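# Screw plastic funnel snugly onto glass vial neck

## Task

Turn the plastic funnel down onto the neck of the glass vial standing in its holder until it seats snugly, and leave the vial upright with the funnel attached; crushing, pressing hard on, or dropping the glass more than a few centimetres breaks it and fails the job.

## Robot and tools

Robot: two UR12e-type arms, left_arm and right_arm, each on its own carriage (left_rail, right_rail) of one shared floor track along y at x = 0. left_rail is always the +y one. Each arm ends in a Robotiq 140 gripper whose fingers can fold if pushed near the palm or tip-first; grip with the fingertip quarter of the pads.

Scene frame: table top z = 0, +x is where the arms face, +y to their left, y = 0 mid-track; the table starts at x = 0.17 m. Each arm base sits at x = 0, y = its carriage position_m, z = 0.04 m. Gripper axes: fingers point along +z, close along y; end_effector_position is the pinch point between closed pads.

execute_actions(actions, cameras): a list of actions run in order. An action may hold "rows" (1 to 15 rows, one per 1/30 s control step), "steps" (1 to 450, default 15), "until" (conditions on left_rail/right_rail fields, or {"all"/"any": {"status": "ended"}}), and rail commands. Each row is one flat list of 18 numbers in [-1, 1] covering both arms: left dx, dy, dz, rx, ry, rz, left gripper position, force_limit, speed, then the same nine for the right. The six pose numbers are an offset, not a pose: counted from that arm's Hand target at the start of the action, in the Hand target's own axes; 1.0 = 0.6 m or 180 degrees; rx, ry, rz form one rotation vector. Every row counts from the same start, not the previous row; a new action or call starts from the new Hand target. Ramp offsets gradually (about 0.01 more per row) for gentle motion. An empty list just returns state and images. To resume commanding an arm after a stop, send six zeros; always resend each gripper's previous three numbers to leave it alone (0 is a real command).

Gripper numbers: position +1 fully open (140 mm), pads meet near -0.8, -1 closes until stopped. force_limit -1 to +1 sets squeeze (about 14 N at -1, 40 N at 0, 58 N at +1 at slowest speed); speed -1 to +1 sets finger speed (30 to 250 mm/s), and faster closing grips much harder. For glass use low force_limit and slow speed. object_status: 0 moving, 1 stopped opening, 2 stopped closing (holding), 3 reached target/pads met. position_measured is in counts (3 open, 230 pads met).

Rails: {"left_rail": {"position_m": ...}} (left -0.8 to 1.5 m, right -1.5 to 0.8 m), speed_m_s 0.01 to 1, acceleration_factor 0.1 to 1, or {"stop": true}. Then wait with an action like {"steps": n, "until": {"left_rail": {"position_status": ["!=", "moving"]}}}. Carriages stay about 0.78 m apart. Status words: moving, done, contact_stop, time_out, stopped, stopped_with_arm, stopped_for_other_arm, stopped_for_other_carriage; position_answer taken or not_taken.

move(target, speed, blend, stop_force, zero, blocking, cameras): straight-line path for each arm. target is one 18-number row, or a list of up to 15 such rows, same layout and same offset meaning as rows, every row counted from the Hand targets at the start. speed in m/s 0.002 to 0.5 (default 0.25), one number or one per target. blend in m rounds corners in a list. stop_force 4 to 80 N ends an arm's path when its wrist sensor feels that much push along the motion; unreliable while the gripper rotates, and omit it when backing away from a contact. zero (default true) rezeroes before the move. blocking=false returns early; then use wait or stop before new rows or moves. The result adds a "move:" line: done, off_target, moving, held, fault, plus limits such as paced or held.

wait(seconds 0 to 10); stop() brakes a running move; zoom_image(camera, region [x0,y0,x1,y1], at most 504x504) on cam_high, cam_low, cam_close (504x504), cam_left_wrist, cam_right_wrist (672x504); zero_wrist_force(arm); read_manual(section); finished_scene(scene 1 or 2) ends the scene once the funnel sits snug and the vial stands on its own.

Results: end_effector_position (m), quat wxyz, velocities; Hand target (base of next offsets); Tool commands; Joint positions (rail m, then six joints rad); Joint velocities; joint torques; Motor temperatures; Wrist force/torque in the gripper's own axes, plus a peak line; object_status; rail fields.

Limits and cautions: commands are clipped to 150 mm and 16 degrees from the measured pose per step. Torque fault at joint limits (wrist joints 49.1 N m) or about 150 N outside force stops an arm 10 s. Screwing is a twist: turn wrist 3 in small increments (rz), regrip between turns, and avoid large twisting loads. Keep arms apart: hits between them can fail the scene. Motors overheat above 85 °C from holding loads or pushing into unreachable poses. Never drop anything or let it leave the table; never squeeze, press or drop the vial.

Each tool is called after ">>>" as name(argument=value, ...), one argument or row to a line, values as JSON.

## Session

>>> execute_actions(
  actions=[],
)

Scene clock: 0.00 s.
left_arm: end_effector_position=(+0.3563, +0.4786, +0.5790) position_measured=3 object_status=3 end_effector_quat_wxyz=(+0.000, +0.000, +1.000, +0.000) | right_arm: end_effector_position=(+0.3563, -0.3214, +0.5790) position_measured=3 object_status=3 end_effector_quat_wxyz=(+0.000, +0.000, +1.000, +0.000)
Joint positions: left_arm=[0.4 -0.28 -2.157 1.821 -1.235 -1.571 -0.281] | right_arm=[-0.4 -0.28 -2.157 1.821 -1.235 -1.571 -0.281]
Joint velocities: within noise
Joint torques (N m): no reading
Motor temperatures (°C): left_arm=[32 34 35 36 38 37] | right_arm=[33 29 34 39 35 38]
Wrist force (N): no reading
Wrist torque (N m): no reading
Wrist force, peak (N): no reading
Hand target: left_arm +0.3563, +0.4786, +0.5790; +0.000, +0.000, +1.000, +0.000 | right_arm +0.3563, -0.3214, +0.5790; +0.000, +0.000, +1.000, +0.000
Tool commands: left_gripper/position=+1.0 left_gripper/force_limit=+1.0 left_gripper/speed=+1.0 right_gripper/position=+1.0 right_gripper/force_limit=+1.0 right_gripper/speed=+1.0
left_rail: position_m=0.400 position_status=done
right_rail: position_m=-0.400 position_status=done

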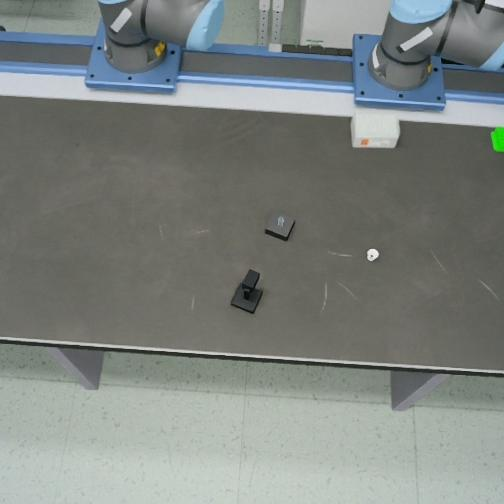

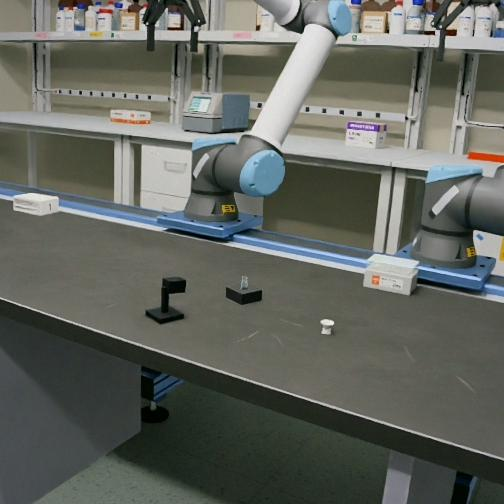

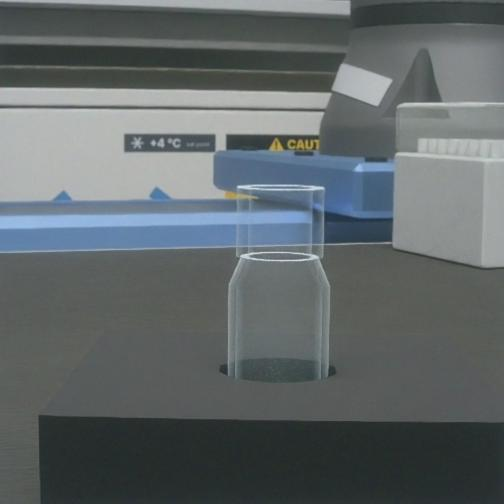

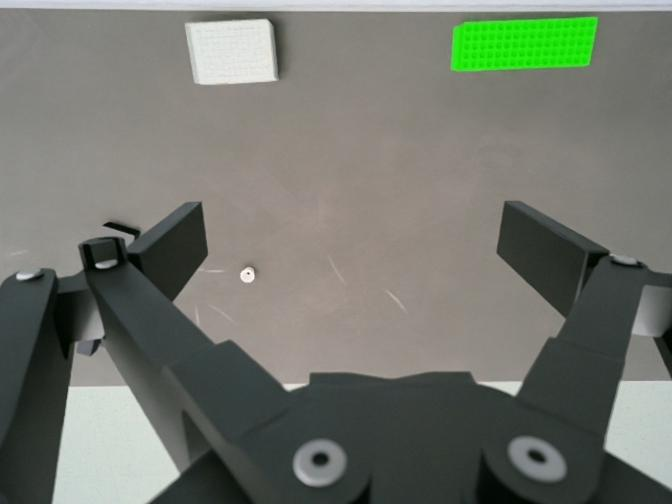

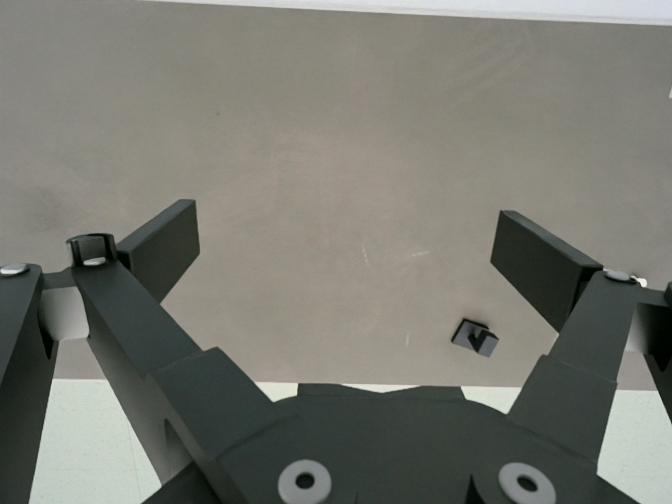

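>>> execute_actions(
  actions=[],
)

Scene clock: 4.40 s.
left_arm: end_effector_position=(+0.3563, +0.4786, +0.5790) position_measured=3 object_status=3 end_effector_quat_wxyz=(+0.000, +0.000, +1.000, +0.000) | right_arm: end_effector_position=(+0.3563, -0.3214, +0.5790) position_measured=3 object_status=3 end_effector_quat_wxyz=(+0.000, +0.000, +1.000, +0.000)
Joint positions: left_arm=[0.4 -0.28 -2.157 1.821 -1.235 -1.571 -0.281] | right_arm=[-0.4 -0.28 -2.157 1.821 -1.235 -1.571 -0.281]
Joint velocities: within noise
Joint torques (N m): left_arm=[-0.32 2.14 -43.42 -4.79 -0.3 -0.44] | right_arm=[-3.8 1.53 -43.53 -4.34 0.28 -0.03]
Motor temperatures (°C): left_arm=[32 34 35 36 38 37] | right_arm=[33 29 34 39 35 38]
Wrist force (N): left_arm=[0.0 0.0 -0.1] | right_arm=[0.4 0.1 0.0]
Wrist torque (N m): left_arm=[0.00 0.01 0.00] | right_arm=[0.02 -0.08 0.00]
Wrist force, peak (N): left_arm=[-0.1 0.7 -0.7] | right_arm=[-0.3 0.0 -0.9]
Hand target: left_arm +0.3563, +0.4786, +0.5790; +0.000, +0.000, +1.000, +0.000 | right_arm +0.3563, -0.3214, +0.5790; +0.000, +0.000, +1.000, +0.000
Tool commands: left_gripper/position=+1.0 left_gripper/force_limit=+1.0 left_gripper/speed=+1.0 right_gripper/position=+1.0 right_gripper/force_limit=+1.0 right_gripper/speed=+1.0
left_rail: position_m=0.400 position_status=done
right_rail: position_m=-0.400 position_status=done

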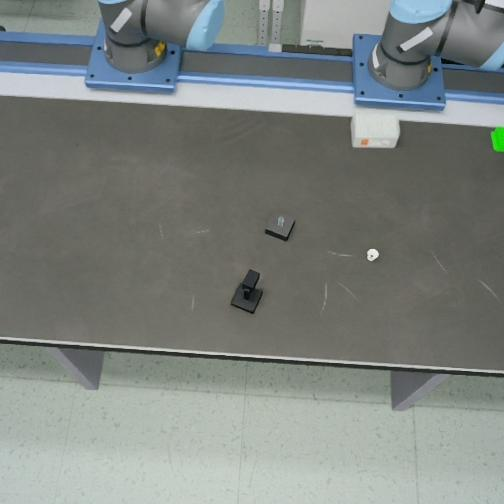

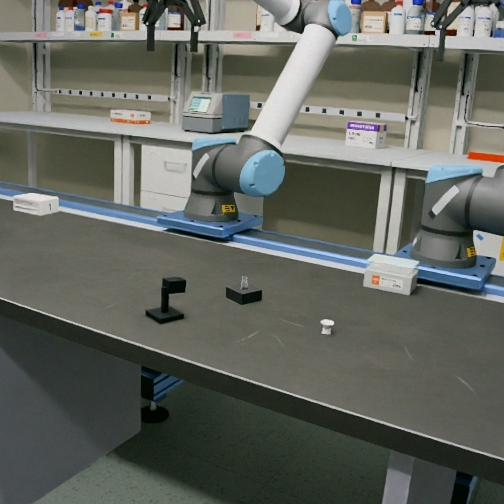

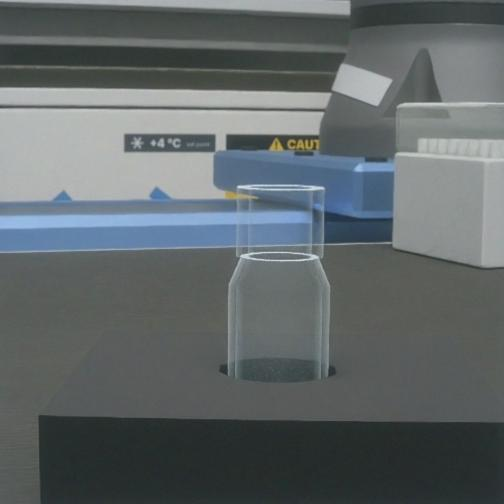

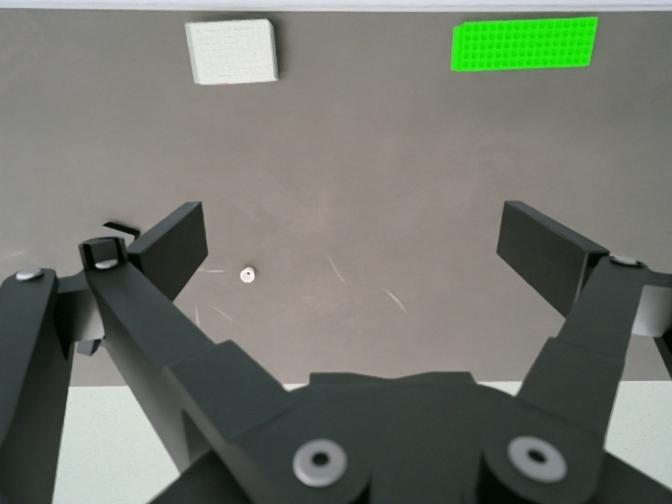

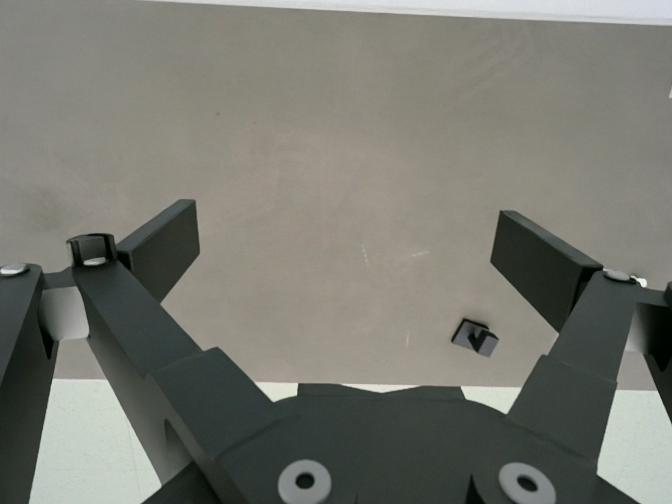

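>>> execute_actions(
  actions=[
    {"left_rail":{"position_m":0.9},"right_rail":{"position_m":-0.25},"steps":200,"until":{"all":{"status":"ended"}}},
  ],
  cameras=[],
)

>>> move(
  target=[0,0,0,0,0,0,1,1,1,-0.35,0.4,0.5,0,0,0,1,1,1],
  cameras=["cam_high","cam_right_wrist"],
)

Scene clock: 7.93 s.
left_arm: end_effector_position=(+0.3563, +0.9785, +0.5790) position_measured=3 object_status=3 end_effector_quat_wxyz=(+0.000, +0.000, +1.000, +0.000) end_effector_velocity=(+0.000, +0.001, -0.001) end_effector_angular_velocity=(+0.000, +0.001, +0.000) | right_arm: end_effector_position=(+0.3563, -0.1714, +0.5790) position_measured=3 object_status=3 end_effector_quat_wxyz=(+0.000, +0.000, +1.000, +0.000)
Joint positions: left_arm=[0.9 -0.28 -2.157 1.821 -1.235 -1.571 -0.28] | right_arm=[-0.25 -0.28 -2.157 1.821 -1.235 -1.571 -0.281]
Joint velocities: left_arm=[0.001 0 0 0.001 0 0 0] | right_arm=[within noise]
Joint torques (N m): left_arm=[1.15 3.45 -41.97 -4.03 -0.45 -0.64] | right_arm=[-3.28 2.81 -40.99 -3.92 0.38 -0.17]
Motor temperatures (°C): left_arm=[32 34 35 36 38 37] | right_arm=[33 29 34 39 35 38]
Wrist force (N): left_arm=[0.0 0.4 -0.1] | right_arm=[0.3 0.2 -0.7]
Wrist torque (N m): left_arm=[0.09 -0.01 0.01] | right_arm=[0.05 -0.06 0.00]
Wrist force, peak (N): left_arm=[-0.1 1.9 -0.4] | right_arm=[0.3 -1.7 -0.1]
Hand target: left_arm +0.3563, +0.9785, +0.5790; +0.000, +0.000, +1.000, +0.000 | right_arm +0.3563, -0.1714, +0.5790; +0.000, +0.000, +1.000, +0.000
Tool commands: left_gripper/position=+1.0 left_gripper/force_limit=+1.0 left_gripper/speed=+1.0 right_gripper/position=+1.0 right_gripper/force_limit=+1.0 right_gripper/speed=+1.0
left_rail: position_m=0.900 position_status=done
right_rail: position_m=-0.250 position_status=done
No camera images: "cameras" was empty.

Scene clock: 10.27 s.
left_arm: end_effector_position=(+0.3563, +0.9786, +0.5790) position_measured=3 object_status=3 end_effector_quat_wxyz=(+0.000, +0.000, +1.000, +0.000) | right_arm: end_effector_position=(+0.5663, +0.0685, +0.2791) position_measured=3 object_status=3 end_effector_quat_wxyz=(+0.000, +0.000, +1.000, +0.000)
Joint positions: left_arm=[0.9 -0.28 -2.157 1.821 -1.235 -1.571 -0.281] | right_arm=[-0.25 0.241 -1.61 1.993 -1.953 -1.571 0.241]
Joint velocities: within noise
Joint torques (N m): left_arm=[2.09 3.12 -40.38 -3.57 -0.06 -0.33] | right_arm=[5.17 -36.63 -50.14 -8.14 -2.69 2.26]
Motor temperatures (°C): left_arm=[32 34 35 36 38 37] | right_arm=[33 29 34 39 35 38]
Wrist force (N): left_arm=[0.2 0.4 -0.3] | right_arm=[-0.1 0.4 -0.2]
Wrist torque (N m): left_arm=[0.09 -0.05 -0.01] | right_arm=[0.06 0.03 0.01]
Wrist force, peak (N): left_arm=[0.0 0.5 -0.7] | right_arm=[1.4 -1.4 -2.1]
Hand target: left_arm +0.3563, +0.9786, +0.5790; +0.000, +0.000, +1.000, +0.000 | right_arm +0.5664, +0.0686, +0.2790; +0.000, +0.000, +1.000, +0.000
Off the commanded pose: left_arm 0.000 m, 0 deg | right_arm 0.000 m, 0 deg.
left_rail: position_m=0.900 position_status=done
right_rail: position_m=-0.250 position_status=done
move: done
Images, in order (width x height): cam_high 504x504, cam_right_wrist 672x504.

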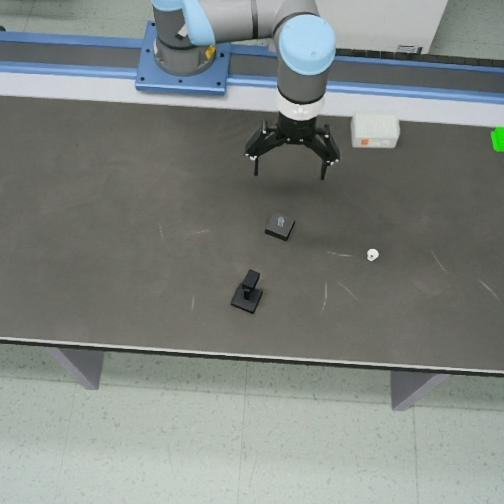

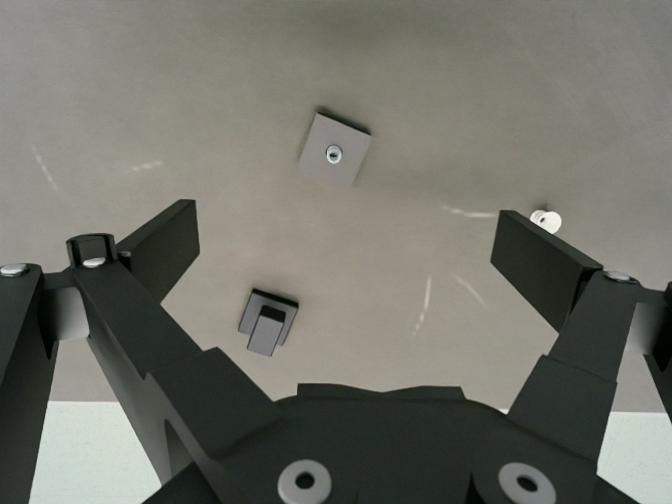

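>>> move(
  target=[0,0,0,0,0,0,1,1,1,0.03,0,0.25,0,0,0,-0.38,-1,-1],
  cameras=["cam_close","cam_right_wrist"],
)

Scene clock: 14.80 s.
left_arm: end_effector_position=(+0.3563, +0.9786, +0.5790) position_measured=3 object_status=3 end_effector_quat_wxyz=(+0.000, +0.000, +1.000, +0.000) | right_arm: end_effector_position=(+0.5484, +0.0686, +0.1290) position_measured=177 object_status=0 end_effector_quat_wxyz=(+0.000, +0.000, +1.000, +0.000)
Joint positions: left_arm=[0.9 -0.28 -2.157 1.821 -1.235 -1.571 -0.281] | right_arm=[-0.25 0.248 -1.493 2.179 -2.257 -1.571 0.248]
Joint velocities: within noise
Joint torques (N m): left_arm=[1.71 7.68 -37.88 -3.56 -0.36 -0.49] | right_arm=[5.35 -40.83 -34.4 -6.28 1.66 2.3]
Motor temperatures (°C): left_arm=[32 34 35 36 38 37] | right_arm=[33 29 34 39 35 38]
Wrist force (N): left_arm=[-0.1 0.2 -0.1] | right_arm=[-0.5 -0.5 -0.1]
Wrist torque (N m): left_arm=[0.05 0.02 0.00] | right_arm=[-0.13 0.10 0.03]
Wrist force, peak (N): left_arm=[0.1 1.1 -0.5] | right_arm=[0.1 0.1 -2.8]
Hand target: left_arm +0.3563, +0.9786, +0.5790; +0.000, +0.000, +1.000, +0.000 | right_arm +0.5484, +0.0686, +0.1290; +0.000, +0.000, +1.000, +0.000
Off the commanded pose: left_arm 0.000 m, 0 deg | right_arm 0.000 m, 0 deg.
left_rail: position_m=0.900 position_status=done
right_rail: position_m=-0.250 position_status=done
move: done
Images, in order (width x height): cam_close 504x504, cam_right_wrist 672x504.

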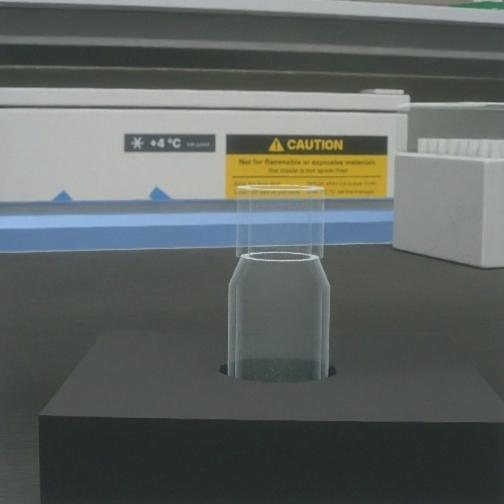

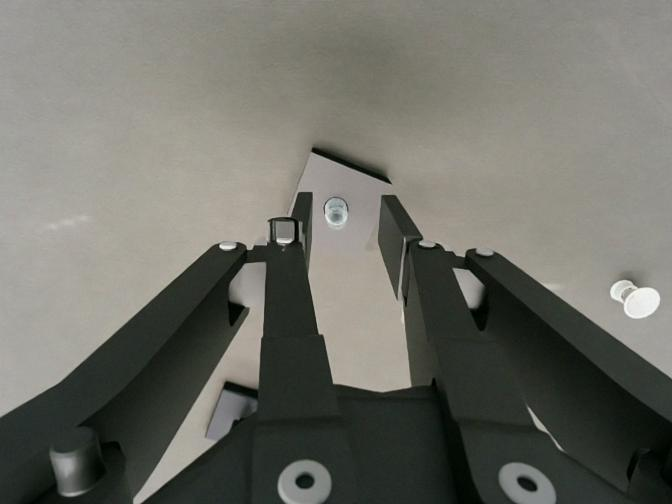

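>>> move(
  target=[0,0,0,0,0,0,1,1,1,-0.0137,-0.004,0.042,0,0,0,-0.38,-1,-1],
  cameras=["cam_close","cam_right_wrist"],
)

Scene clock: 16.10 s.
left_arm: end_effector_position=(+0.3563, +0.9786, +0.5790) position_measured=3 object_status=3 end_effector_quat_wxyz=(+0.000, +0.000, +1.000, +0.000) | right_arm: end_effector_position=(+0.5566, +0.0662, +0.1039) position_measured=177 object_status=3 end_effector_quat_wxyz=(+0.000, +0.000, +1.000, +0.000)
Joint positions: left_arm=[0.9 -0.28 -2.157 1.821 -1.235 -1.571 -0.281] | right_arm=[-0.25 0.241 -1.451 2.189 -2.309 -1.571 0.241]
Joint velocities: within noise
Joint torques (N m): left_arm=[-0.05 7.41 -38.43 -3.57 -0.46 -0.43] | right_arm=[-12.22 -42.88 -29.54 -8.72 1.26 -2.51]
Motor temperatures (°C): left_arm=[32 34 35 36 38 37] | right_arm=[33 29 34 39 35 38]
Wrist force (N): left_arm=[0.1 0.5 -0.3] | right_arm=[-0.3 0.1 -0.2]
Wrist torque (N m): left_arm=[0.12 -0.01 0.00] | right_arm=[0.00 0.06 0.01]
Wrist force, peak (N): left_arm=[0.0 0.8 -0.1] | right_arm=[-0.7 -0.2 -0.9]
Hand target: left_arm +0.3563, +0.9786, +0.5790; +0.000, +0.000, +1.000, +0.000 | right_arm +0.5566, +0.0662, +0.1038; +0.000, +0.000, +1.000, +0.000
Off the commanded pose: left_arm 0.000 m, 0 deg | right_arm 0.000 m, 0 deg.
left_rail: position_m=0.900 position_status=done
right_rail: position_m=-0.250 position_status=done
move: done
Images, in order (width x height): cam_close 504x504, cam_right_wrist 672x504.

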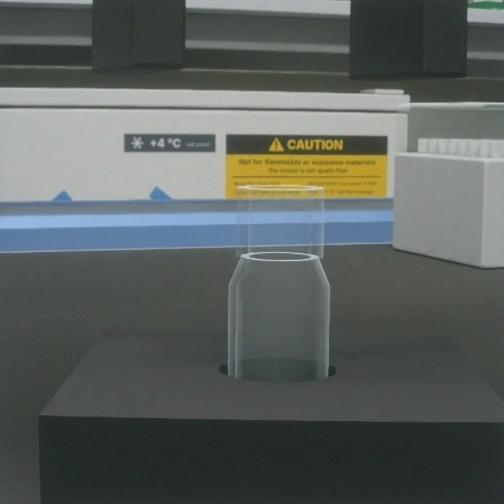

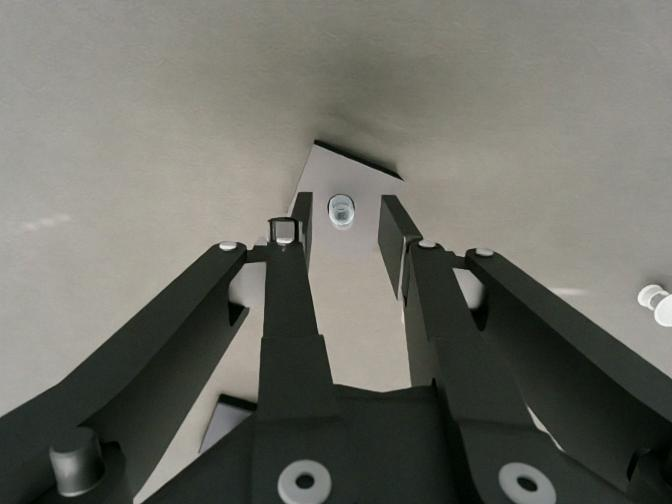

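>>> move(
  target=[0,0,0,0,0,0,1,1,1,-0.0058,-0.001,0.0615,0,0,0,-0.38,-1,-1],
  speed=0.06,
  stop_force=5,
  cameras=["cam_close","cam_right_wrist"],
)

Scene clock: 19.50 s.
left_arm: end_effector_position=(+0.3563, +0.9786, +0.5790) position_measured=3 object_status=3 end_effector_quat_wxyz=(+0.000, +0.000, +1.000, +0.000) | right_arm: end_effector_position=(+0.5601, +0.0655, +0.0669) position_measured=177 object_status=3 end_effector_quat_wxyz=(+0.000, +0.000, +1.000, +0.000)
Joint positions: left_arm=[0.9 -0.28 -2.157 1.821 -1.235 -1.571 -0.281] | right_arm=[-0.25 0.239 -1.394 2.211 -2.387 -1.571 0.239]
Joint velocities: within noise
Joint torques (N m): left_arm=[-0.73 4.94 -36.39 -3.53 -0.68 -0.46] | right_arm=[-12.04 -45.21 -28.15 -7.55 1.45 -2.66]
Motor temperatures (°C): left_arm=[32 34 35 36 38 37] | right_arm=[33 29 34 39 35 38]
Wrist force (N): left_arm=[0.3 0.4 -0.4] | right_arm=[0.1 -0.5 -0.4]
Wrist torque (N m): left_arm=[0.09 -0.08 0.00] | right_arm=[-0.15 -0.02 0.01]
Wrist force, peak (N): left_arm=[-0.5 0.7 -0.3] | right_arm=[-1.1 -0.3 -1.6]
Hand target: left_arm +0.3563, +0.9786, +0.5790; +0.000, +0.000, +1.000, +0.000 | right_arm +0.5601, +0.0655, +0.0669; +0.000, +0.000, +1.000, +0.000
Off the commanded pose: left_arm 0.000 m, 0 deg | right_arm 0.000 m, 0 deg.
left_rail: position_m=0.900 position_status=done
right_rail: position_m=-0.250 position_status=done
move: done
Images, in order (width x height): cam_close 504x504, cam_right_wrist 672x504.

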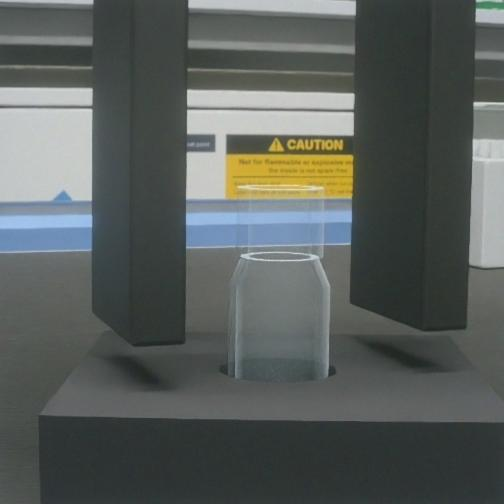

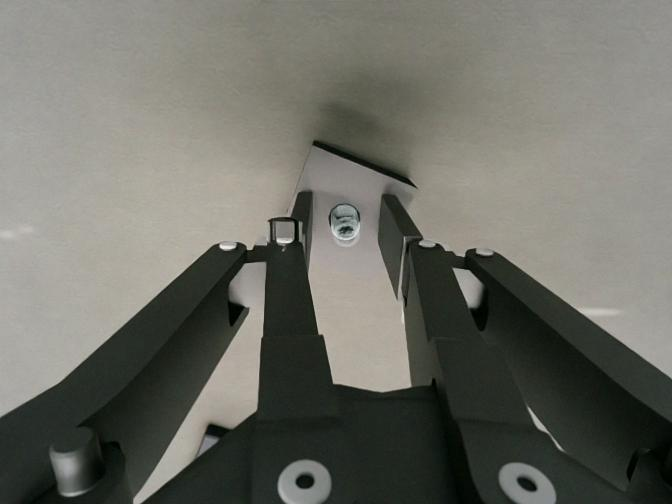

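>>> move(
  target=[
    [0,0,0,0,0,0,1,1,1,0,0,-0.0165,0,0,0,-0.38,-1,-1],
  ],
  cameras=[],
)

>>> execute_actions(
  actions=[
    {"rows":[[0,0,0,0,0,0,1,1,1,0,0,0,0,0,0,-1,-1,-1]],"steps":75},
  ],
  cameras=["cam_close"],
)

Scene clock: 21.50 s.
left_arm: end_effector_position=(+0.3563, +0.9786, +0.5790) position_measured=3 object_status=3 end_effector_quat_wxyz=(+0.000, +0.000, +1.000, +0.000) | right_arm: end_effector_position=(+0.5601, +0.0655, +0.0768) position_measured=177 object_status=3 end_effector_quat_wxyz=(+0.000, +0.000, +1.000, +0.000)
Joint positions: left_arm=[0.9 -0.28 -2.157 1.821 -1.235 -1.571 -0.281] | right_arm=[-0.25 0.239 -1.409 2.204 -2.366 -1.571 0.239]
Joint velocities: within noise
Joint torques (N m): left_arm=[0.3 10.06 -37.79 -3.33 -0.6 -0.55] | right_arm=[-10.04 -70.32 -40.46 -1.68 1.57 -2.21]
Motor temperatures (°C): left_arm=[32 34 35 36 38 37] | right_arm=[33 29 34 39 35 38]
Wrist force (N): left_arm=[-0.2 0.0 -0.3] | right_arm=[0.2 -0.4 -0.4]
Wrist torque (N m): left_arm=[0.00 0.04 0.00] | right_arm=[-0.11 -0.04 0.00]
Wrist force, peak (N): left_arm=[0.1 1.0 -0.4] | right_arm=[0.4 -0.9 0.1]
Hand target: left_arm +0.3563, +0.9786, +0.5790; +0.000, +0.000, +1.000, +0.000 | right_arm +0.5601, +0.0655, +0.0768; +0.000, +0.000, +1.000, +0.000
Off the commanded pose: left_arm 0.000 m, 0 deg | right_arm 0.000 m, 0 deg.
left_rail: position_m=0.900 position_status=done
right_rail: position_m=-0.250 position_status=done
move: done
No camera images: "cameras" was empty.

Scene clock: 24.20 s.
left_arm: end_effector_position=(+0.3563, +0.9786, +0.5790) position_measured=3 object_status=3 end_effector_quat_wxyz=(+0.000, +0.000, +1.000, +0.000) | right_arm: end_effector_position=(+0.5601, +0.0655, +0.0768) position_measured=212 object_status=2 end_effector_quat_wxyz=(+0.000, +0.000, +1.000, +0.000)
Joint positions: left_arm=[0.9 -0.28 -2.157 1.821 -1.235 -1.571 -0.28] | right_arm=[-0.25 0.239 -1.409 2.204 -2.366 -1.571 0.239]
Joint velocities: within noise
Joint torques (N m): left_arm=[-0.06 11.01 -37.12 -3.43 -0.54 -0.82] | right_arm=[-8.5 -68.18 -36.22 -3.23 1.75 -1.93]
Motor temperatures (°C): left_arm=[32 34 35 36 38 37] | right_arm=[33 29 34 39 35 38]
Wrist force (N): left_arm=[0.3 0.6 0.1] | right_arm=[-0.6 -0.7 -0.6]
Wrist torque (N m): left_arm=[0.14 -0.07 0.00] | right_arm=[-0.09 0.15 0.00]
Wrist force, peak (N): left_arm=[-0.4 0.5 -0.7] | right_arm=[0.0 -1.2 -0.5]
Hand target: left_arm +0.3563, +0.9786, +0.5790; +0.000, +0.000, +1.000, +0.000 | right_arm +0.5601, +0.0655, +0.0768; +0.000, +0.000, +1.000, +0.000
Off the commanded pose: left_arm 0.000 m, 0 deg | right_arm 0.000 m, 0 deg.
left_rail: position_m=0.900 position_status=done
right_rail: position_m=-0.250 position_status=done
Images, in order (width x height): cam_close 504x504.

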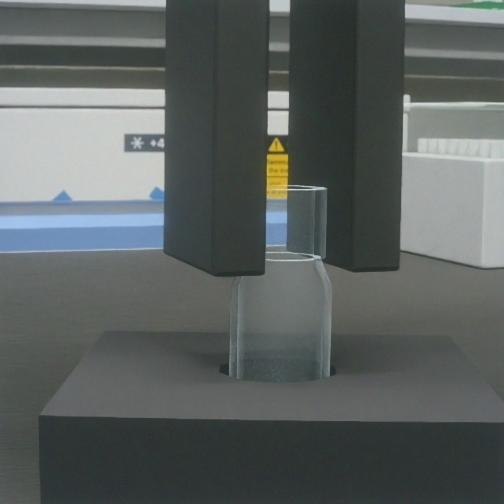

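>>> execute_actions(
  actions=[
    {"left_rail":{"position_m":0.85},"steps":60,"until":{"all":{"status":"ended"}}},
  ],
  cameras=[],
)

>>> move(
  target=[-0.1,-0.7,0.4,0.196,-0.472,0.196,-0.08,1,1,0,0,-0.4167,0,0,0,-1,-1,-1],
  cameras=["cam_high"],
  speed=0.3,
)

Scene clock: 26.13 s.
left_arm: end_effector_position=(+0.3563, +0.9287, +0.5790) position_measured=3 object_status=3 end_effector_quat_wxyz=(+0.000, +0.000, +1.000, +0.000) end_effector_velocity=(+0.000, -0.001, +0.000) end_effector_angular_velocity=(+0.000, +0.001, +0.000) | right_arm: end_effector_position=(+0.5601, +0.0655, +0.0768) position_measured=212 object_status=2 end_effector_quat_wxyz=(+0.000, +0.000, +1.000, +0.000)
Joint positions: left_arm=[0.85 -0.28 -2.157 1.821 -1.235 -1.571 -0.281] | right_arm=[-0.25 0.239 -1.409 2.204 -2.366 -1.571 0.239]
Joint velocities: left_arm=[-0.001 0 0.001 0 0.001 0 0] | right_arm=[within noise]
Joint torques (N m): left_arm=[0.67 8.7 -36.25 -3.62 -0.52 -0.49] | right_arm=[-7.54 -69.65 -33.43 -4.66 1.63 -1.82]
Motor temperatures (°C): left_arm=[32 34 35 36 38 37] | right_arm=[33 29 34 39 35 38]
Wrist force (N): left_arm=[0.0 0.5 0.1] | right_arm=[-0.6 -0.5 -0.4]
Wrist torque (N m): left_arm=[0.11 -0.01 0.00] | right_arm=[-0.06 0.14 0.00]
Wrist force, peak (N): left_arm=[-0.1 2.3 -0.4] | right_arm=[0.2 -1.3 -0.8]
Hand target: left_arm +0.3563, +0.9287, +0.5790; +0.000, +0.000, +1.000, +0.000 | right_arm +0.5601, +0.0655, +0.0768; +0.000, +0.000, +1.000, +0.000
Tool commands: left_gripper/position=+1.0 left_gripper/force_limit=+1.0 left_gripper/speed=+1.0 right_gripper/position=-1.0 right_gripper/force_limit=-1.0 right_gripper/speed=-1.0
Off the commanded pose: left_arm 0.000 m, 0 deg | right_arm 0.000 m, 0 deg.
left_rail: position_m=0.850 position_status=done
right_rail: position_m=-0.250 position_status=done
No camera images: "cameras" was empty.

Scene clock: 29.23 s.
left_arm: end_effector_position=(+0.3999, +0.5959, +0.3854) position_measured=139 object_status=3 end_effector_quat_wxyz=(+0.508, +0.253, +0.784, -0.250) | right_arm: end_effector_position=(+0.5600, +0.0656, +0.2973) position_measured=212 object_status=2 end_effector_quat_wxyz=(+0.000, +0.000, +1.000, +0.000)
Joint positions: left_arm=[0.85 -1.708 -3.063 2.819 -2.321 -0.717 -0.601] | right_arm=[-0.25 0.239 -1.634 1.981 -1.918 -1.571 0.239]
Joint velocities: within noise
Joint torques (N m): left_arm=[10 60.98 -56.51 -2.49 -2.43 -2.79] | right_arm=[-7.91 -59.92 -49.85 -1.36 1.55 -1.19]
Motor temperatures (°C): left_arm=[32 34 35 36 38 37] | right_arm=[33 29 34 39 35 38]
Wrist force (N): left_arm=[0.8 0.2 0.1] | right_arm=[0.1 -0.2 -0.3]
Wrist torque (N m): left_arm=[0.18 -0.26 0.02] | right_arm=[-0.07 0.00 0.01]
Wrist force, peak (N): left_arm=[12.9 -4.1 9.0] | right_arm=[0.1 -0.4 1.5]
Hand target: left_arm +0.3999, +0.5960, +0.3854; +0.508, +0.253, +0.784, -0.250 (not the last commanded pose) | right_arm +0.5601, +0.0656, +0.2973; +0.000, +0.000, +1.000, +0.000 (not the last commanded pose)
Off the commanded pose: left_arm 0.100 m, 23 deg | right_arm 0.030 m, 0 deg.
left_rail: position_m=0.850 position_status=done
right_rail: position_m=-0.250 position_status=done
move: held (left_arm; a check stopped the path), off_target (right_arm; braked when a check withheld steps of left_arm); limits=held
pose unreachable (left arm): on one or more control steps of this call, first in action 0 (counted from 0), this arm could not follow its commanded pose, so it was not sent that pose on those steps. It may still have moved: this result reports where it is.
cause: moving toward the commanded pose would bring two parts of the arm too close to each other (joints 4 (elbow) and 5 (wrist 1) lie between them).
Images, in order (width x height): cam_high 504x504.

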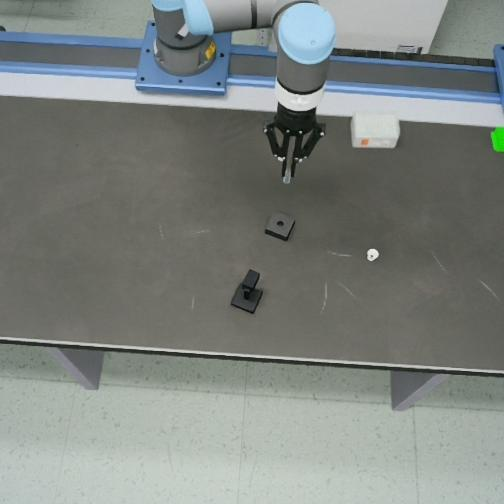

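>>> move(
  target=[
    [-0.106,-0.136,0.324,0,0,0,-0.08,1,1,0,0,-0.05,0,0,0,-1,-1,-1],
    [0.018,-0.45,0.631,0.014,-0.116,0.046,-0.08,1,1,0,0,-0.05,0,0,0,-1,-1,-1],
  ],
  cameras=["cam_left_wrist","cam_high"],
  speed=0.25,
)

Scene clock: 33.43 s.
left_arm: end_effector_position=(+0.4745, +0.1500, +0.2762) position_measured=139 object_status=3 end_effector_quat_wxyz=(+0.653, +0.270, +0.654, -0.271) | right_arm: end_effector_position=(+0.5601, +0.0656, +0.3273) position_measured=212 object_status=2 end_effector_quat_wxyz=(+0.000, +0.000, +1.000, +0.000)
Joint positions: left_arm=[0.85 -1.445 -0.938 2.293 -4.497 -0.912 -0.002] | right_arm=[-0.25 0.239 -1.65 1.941 -1.861 -1.571 0.239]
Joint velocities: within noise
Joint torques (N m): left_arm=[8.32 -43.07 -21.98 -4.9 -3.14 1.88] | right_arm=[-6.08 -59.32 -49.62 -2.21 -1.77 -1.63]
Motor temperatures (°C): left_arm=[32 34 35 36 38 37] | right_arm=[33 29 34 39 35 38]
Wrist force (N): left_arm=[-0.1 1.1 -1.1] | right_arm=[-0.3 0.3 0.1]
Wrist torque (N m): left_arm=[0.41 -0.10 0.08] | right_arm=[0.03 0.09 0.01]
Wrist force, peak (N): left_arm=[2.4 -1.3 0.4] | right_arm=[-0.5 -0.6 -0.6]
Hand target: left_arm +0.4745, +0.1500, +0.2761; +0.653, +0.270, +0.654, -0.271 | right_arm +0.5601, +0.0656, +0.3273; +0.000, +0.000, +1.000, +0.000
Off the commanded pose: left_arm 0.000 m, 0 deg | right_arm 0.000 m, 0 deg.
left_rail: position_m=0.850 position_status=done
right_rail: position_m=-0.250 position_status=done
move: done
Images, in order (width x height): cam_high 504x504, cam_left_wrist 672x504.

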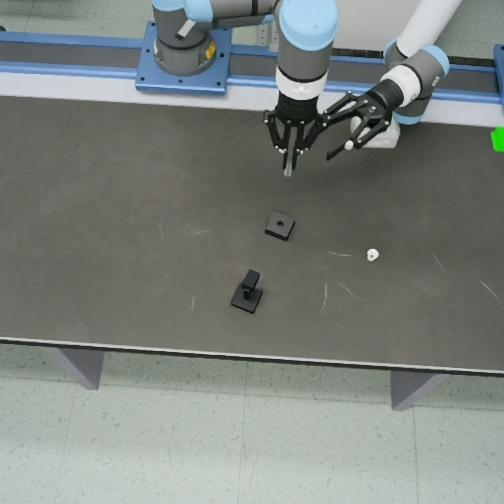

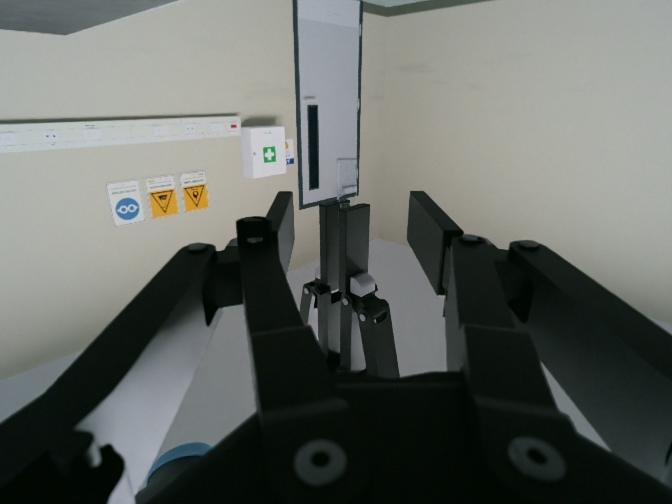

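>>> move(
  target=[0,0.001,0.1667,0,0,0,-0.08,1,1,0,0,0,0,0,0,-1,-1,-1],
  cameras=["cam_left_wrist"],
  speed=0.1,
  stop_force=6,
)

>>> execute_actions(
  actions=[
    {"rows":[[0,0,0,0,0,0,-1,-1,-1,0,0,0,0,0,0,-1,-1,-1]],"steps":95},
  ],
  cameras=["cam_left_wrist","cam_right_wrist"],
)

Scene clock: 38.67 s.
left_arm: end_effector_position=(+0.5456, +0.0797, +0.2761) position_measured=139 object_status=3 end_effector_quat_wxyz=(+0.653, +0.270, +0.654, -0.271) | right_arm: end_effector_position=(+0.5601, +0.0656, +0.3273) position_measured=212 object_status=2 end_effector_quat_wxyz=(+0.000, +0.000, +1.000, +0.000)
Joint positions: left_arm=[0.85 -1.337 -0.881 2.103 -4.363 -1.019 -0.002] | right_arm=[-0.25 0.239 -1.65 1.941 -1.861 -1.571 0.239]
Joint velocities: within noise
Joint torques (N m): left_arm=[9.68 -55.8 -26.56 -0.89 -3.42 -2.57] | right_arm=[-2.28 -58.06 -42.28 -5.17 -1.74 -0.3]
Motor temperatures (°C): left_arm=[32 34 35 36 38 37] | right_arm=[33 29 34 39 35 38]
Wrist force (N): left_arm=[0.3 0.5 -0.7] | right_arm=[0.1 -0.1 0.0]
Wrist torque (N m): left_arm=[0.30 -0.20 0.10] | right_arm=[-0.06 0.01 0.01]
Wrist force, peak (N): left_arm=[0.2 0.7 -2.3] | right_arm=[-0.3 -0.9 -0.3]
Hand target: left_arm +0.5456, +0.0797, +0.2761; +0.653, +0.270, +0.654, -0.271 | right_arm +0.5601, +0.0656, +0.3273; +0.000, +0.000, +1.000, +0.000
Off the commanded pose: left_arm 0.000 m, 0 deg | right_arm 0.000 m, 0 deg.
left_rail: position_m=0.850 position_status=done
right_rail: position_m=-0.250 position_status=done
move: done
Images, in order (width x height): cam_left_wrist 672x504.

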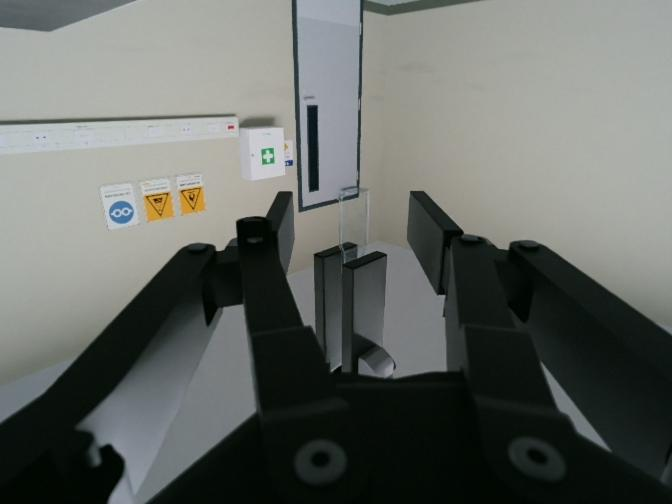

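Scene clock: 42.03 s.
left_arm: end_effector_position=(+0.5456, +0.0797, +0.2761) position_measured=208 object_status=2 end_effector_quat_wxyz=(+0.653, +0.270, +0.654, -0.271) | right_arm: end_effector_position=(+0.5600, +0.0656, +0.3273) position_measured=212 object_status=2 end_effector_quat_wxyz=(+0.000, +0.000, +1.000, +0.000)
Joint positions: left_arm=[0.85 -1.337 -0.881 2.103 -4.363 -1.019 -0.002] | right_arm=[-0.25 0.239 -1.65 1.941 -1.861 -1.571 0.239]
Joint velocities: within noise
Joint torques (N m): left_arm=[-17.55 -72.24 -22.01 -2.62 -2.73 -1.95] | right_arm=[1.59 -47.77 -49.34 -7.16 5.32 0.49]
Motor temperatures (°C): left_arm=[32 34 35 36 38 37] | right_arm=[33 29 34 39 35 38]
Wrist force (N): left_arm=[3.8 11.9 -3.3] | right_arm=[6.3 -9.9 -3.7]
Wrist torque (N m): left_arm=[-0.03 -0.14 -0.12] | right_arm=[0.25 0.20 0.06]
Wrist force, peak (N): left_arm=[3.9 12.1 -3.0] | right_arm=[6.5 -10.3 -4.0]
Hand target: left_arm +0.5456, +0.0797, +0.2761; +0.653, +0.270, +0.654, -0.271 | right_arm +0.5601, +0.0656, +0.3273; +0.000, +0.000, +1.000, +0.000
Off the commanded pose: left_arm 0.000 m, 0 deg | right_arm 0.000 m, 0 deg.
left_rail: position_m=0.850 position_status=done
right_rail: position_m=-0.250 position_status=done
Images, in order (width x height): cam_left_wrist 672x504, cam_right_wrist 672x504.

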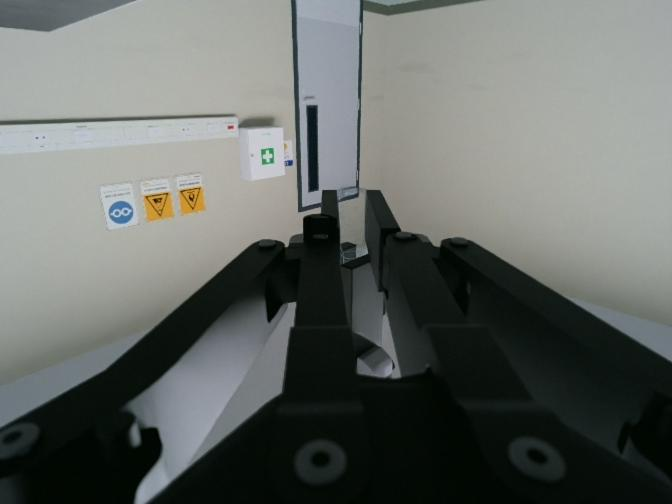

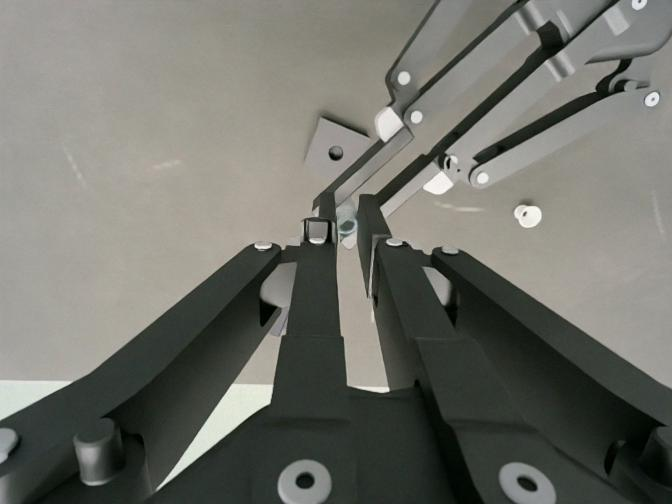

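>>> move(
  target=[0,0.0015,0,0,0,0,-1,-1,-1,0,0,0,0,0,0,-1,-1,-1],
  speed=0.02,
  cameras=[],
)

Scene clock: 43.07 s.
left_arm: end_effector_position=(+0.5462, +0.0803, +0.2761) position_measured=208 object_status=2 end_effector_quat_wxyz=(+0.653, +0.270, +0.653, -0.271) | right_arm: end_effector_position=(+0.5601, +0.0656, +0.3273) position_measured=212 object_status=2 end_effector_quat_wxyz=(+0.000, +0.000, +1.000, +0.000)
Joint positions: left_arm=[0.85 -1.336 -0.881 2.103 -4.363 -1.021 -0.002] | right_arm=[-0.25 0.239 -1.65 1.941 -1.861 -1.571 0.239]
Joint velocities: within noise
Joint torques (N m): left_arm=[8.98 -95.83 -5.2 -4.5 -3.92 -2.29] | right_arm=[2.21 -43.07 -51.97 -7.67 3.52 0.59]
Motor temperatures (°C): left_arm=[32 34 35 36 38 37] | right_arm=[33 29 34 39 35 38]
Wrist force (N): left_arm=[-0.7 2.4 -1.5] | right_arm=[0.8 -2.1 0.6]
Wrist torque (N m): left_arm=[0.21 -0.27 0.04] | right_arm=[0.02 -0.03 0.05]
Wrist force, peak (N): left_arm=[4.2 12.0 -3.0] | right_arm=[7.0 -10.0 -3.2]
Hand target: left_arm +0.5463, +0.0804, +0.2761; +0.653, +0.270, +0.654, -0.271 | right_arm +0.5601, +0.0656, +0.3273; +0.000, +0.000, +1.000, +0.000
Off the commanded pose: left_arm 0.000 m, 0 deg | right_arm 0.000 m, 0 deg.
left_rail: position_m=0.850 position_status=done
right_rail: position_m=-0.250 position_status=done
move: done
No camera images: "cameras" was empty.

Excellent. Release right, rise, and go above funnel (~.622,.30).

>>> execute_actions(
  actions=[
    {"rows":[[0,0,0,0,0,0,-1,-1,-1,0,0,0,0,0,0,-0.08,-1,-1]],"steps":75},
  ],
  cameras=["cam_left_wrist"],
)

>>> move(
  target=[0,0,0,0,0,0,-1,-1,-1,0,0,-0.25,0,0,0,-0.08,-1,-1],
  speed=0.15,
  cameras=["cam_right_wrist"],
)

Scene clock: 46.27 s.
left_arm: end_effector_position=(+0.5463, +0.0804, +0.2761) position_measured=208 object_status=2 end_effector_quat_wxyz=(+0.653, +0.270, +0.654, -0.271) | right_arm: end_effector_position=(+0.5601, +0.0656, +0.3273) position_measured=139 object_status=3 end_effector_quat_wxyz=(+0.000, +0.000, +1.000, +0.000)
Joint positions: left_arm=[0.85 -1.336 -0.881 2.103 -4.363 -1.021 -0.002] | right_arm=[-0.25 0.239 -1.65 1.941 -1.861 -1.571 0.239]
Joint velocities: within noise
Joint torques (N m): left_arm=[6.83 -94.44 -10.37 -1.48 0.67 -1.18] | right_arm=[2.14 -43.02 -46.02 -6.37 -1.07 1.59]
Motor temperatures (°C): left_arm=[32 34 35 36 38 37] | right_arm=[33 29 34 39 35 38]
Wrist force (N): left_arm=[1.0 0.2 -0.7] | right_arm=[0.3 0.0 -0.5]
Wrist torque (N m): left_arm=[0.22 -0.34 0.09] | right_arm=[-0.03 -0.04 0.00]
Wrist force, peak (N): left_arm=[-0.6 2.4 -1.4] | right_arm=[0.5 -2.2 0.8]
Hand target: left_arm +0.5463, +0.0804, +0.2761; +0.653, +0.270, +0.654, -0.271 | right_arm +0.5601, +0.0656, +0.3273; +0.000, +0.000, +1.000, +0.000
Off the commanded pose: left_arm 0.000 m, 0 deg | right_arm 0.000 m, 0 deg.
left_rail: position_m=0.850 position_status=done
right_rail: position_m=-0.250 position_status=done
Images, in order (width x height): cam_left_wrist 672x504.

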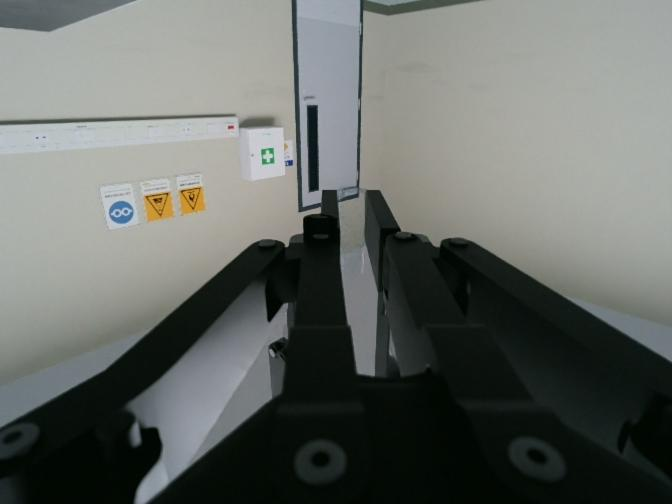

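Scene clock: 47.77 s.
left_arm: end_effector_position=(+0.5463, +0.0804, +0.2761) position_measured=208 object_status=2 end_effector_quat_wxyz=(+0.653, +0.270, +0.654, -0.271) | right_arm: end_effector_position=(+0.5600, +0.0656, +0.4773) position_measured=139 object_status=3 end_effector_quat_wxyz=(+0.000, +0.000, +1.000, +0.000)
Joint positions: left_arm=[0.85 -1.336 -0.881 2.103 -4.363 -1.021 -0.002] | right_arm=[-0.25 0.239 -1.69 1.709 -1.591 -1.571 0.239]
Joint velocities: within noise
Joint torques (N m): left_arm=[7.62 -91.74 -10.91 -1.22 2.33 -1.37] | right_arm=[-8.88 -32.35 -54.54 -1.54 1.48 -1.69]
Motor temperatures (°C): left_arm=[32 34 35 36 38 37] | right_arm=[33 29 34 38 35 38]
Wrist force (N): left_arm=[1.0 0.7 -0.5] | right_arm=[-0.1 0.1 -0.3]
Wrist torque (N m): left_arm=[0.32 -0.33 0.10] | right_arm=[-0.02 0.01 0.00]
Wrist force, peak (N): left_arm=[1.3 0.6 -0.7] | right_arm=[-0.3 -0.1 -2.4]
Hand target: left_arm +0.5463, +0.0804, +0.2761; +0.653, +0.270, +0.654, -0.271 | right_arm +0.5600, +0.0656, +0.4773; +0.000, +0.000, +1.000, +0.000
Off the commanded pose: left_arm 0.000 m, 0 deg | right_arm 0.000 m, 0 deg.
left_rail: position_m=0.850 position_status=done
right_rail: position_m=-0.250 position_status=done
move: done
Images, in order (width x height): cam_right_wrist 672x504.

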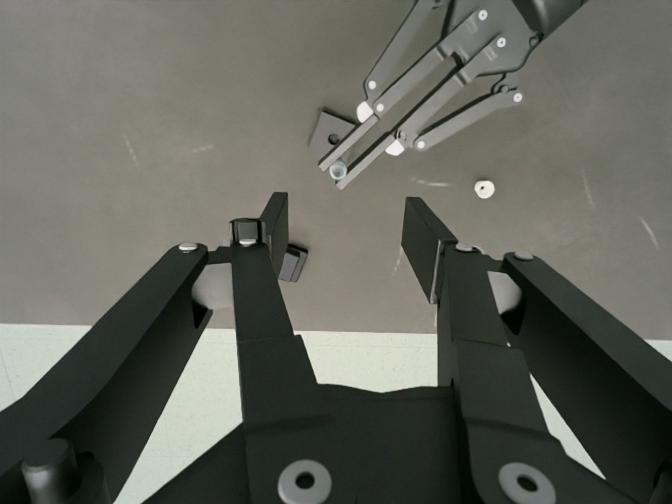

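>>> move(
  target=[0,0,0,0,0,0,-1,-1,-1,-0.095,0.399,0,0,0,0,-0.08,-1,-1],
  speed=0.25,
  cameras=[],
)

>>> move(
  target=[0,0,0,0,0,0,-1,-1,-1,0,0,0.5,0,0,0,-0.08,-1,-1],
  speed=0.2,
  cameras=["cam_high","cam_right_wrist","cam_low"],
)

Scene clock: 50.90 s.
left_arm: end_effector_position=(+0.5463, +0.0804, +0.2761) position_measured=208 object_status=2 end_effector_quat_wxyz=(+0.653, +0.270, +0.654, -0.271) | right_arm: end_effector_position=(+0.6170, +0.3049, +0.4773) position_measured=139 object_status=3 end_effector_quat_wxyz=(+0.000, +0.000, +1.000, +0.000)
Joint positions: left_arm=[0.85 -1.336 -0.881 2.103 -4.363 -1.021 -0.002] | right_arm=[-0.25 0.521 -1.374 1.38 -1.577 -1.571 0.521]
Joint velocities: within noise
Joint torques (N m): left_arm=[4.38 -88.01 -15.18 -1.26 2.41 -0.92] | right_arm=[6.25 -65.41 -55.07 -1.86 -2.41 2.5]
Motor temperatures (°C): left_arm=[32 34 35 36 38 37] | right_arm=[33 29 34 38 35 38]
Wrist force (N): left_arm=[1.5 0.6 -0.9] | right_arm=[0.3 -0.1 -0.7]
Wrist torque (N m): left_arm=[0.31 -0.46 0.10] | right_arm=[-0.06 -0.07 -0.01]
Wrist force, peak (N): left_arm=[1.5 0.6 -0.9] | right_arm=[0.2 3.2 -0.1]
Hand target: left_arm +0.5463, +0.0804, +0.2761; +0.653, +0.270, +0.654, -0.271 | right_arm +0.6170, +0.3050, +0.4773; +0.000, +0.000, +1.000, +0.000
Off the commanded pose: left_arm 0.000 m, 0 deg | right_arm 0.000 m, 0 deg.
left_rail: position_m=0.850 position_status=done
right_rail: position_m=-0.250 position_status=done
move: done
No camera images: "cameras" was empty.

Scene clock: 52.93 s.
left_arm: end_effector_position=(+0.5463, +0.0804, +0.2761) position_measured=208 object_status=2 end_effector_quat_wxyz=(+0.653, +0.270, +0.654, -0.271) | right_arm: end_effector_position=(+0.6171, +0.3049, +0.1774) position_measured=139 object_status=3 end_effector_quat_wxyz=(+0.000, +0.000, +1.000, +0.000)
Joint positions: left_arm=[0.85 -1.336 -0.881 2.103 -4.363 -1.021 -0.002] | right_arm=[-0.25 0.521 -1.246 1.765 -2.09 -1.571 0.521]
Joint velocities: within noise
Joint torques (N m): left_arm=[3.1 -81.85 -18.43 -1.63 2.37 -0.17] | right_arm=[2.83 -69.74 -34.63 -8.01 2.17 0.12]
Motor temperatures (°C): left_arm=[32 34 35 36 38 37] | right_arm=[33 29 34 38 35 38]
Wrist force (N): left_arm=[1.3 0.6 -0.6] | right_arm=[0.2 0.4 -0.1]
Wrist torque (N m): left_arm=[0.30 -0.39 0.10] | right_arm=[0.06 -0.08 0.01]
Wrist force, peak (N): left_arm=[1.5 0.4 -0.8] | right_arm=[0.6 0.4 -2.7]
Hand target: left_arm +0.5463, +0.0804, +0.2761; +0.653, +0.270, +0.654, -0.271 | right_arm +0.6171, +0.3050, +0.1773; +0.000, +0.000, +1.000, +0.000
Off the commanded pose: left_arm 0.000 m, 0 deg | right_arm 0.000 m, 0 deg.
left_rail: position_m=0.850 position_status=done
right_rail: position_m=-0.250 position_status=done
move: done
Images, in order (width x height): cam_high 504x504, cam_low 504x504, cam_right_wrist 672x504.

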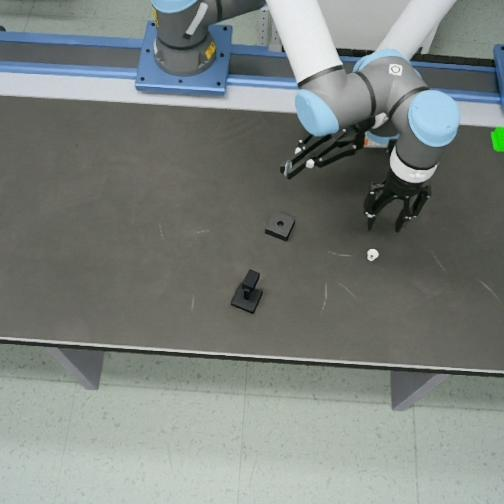

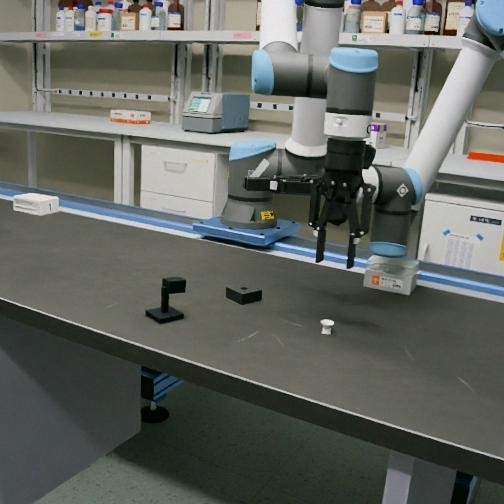

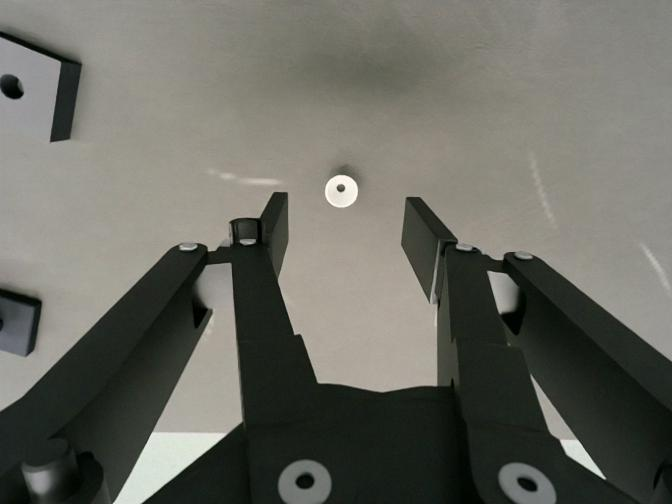

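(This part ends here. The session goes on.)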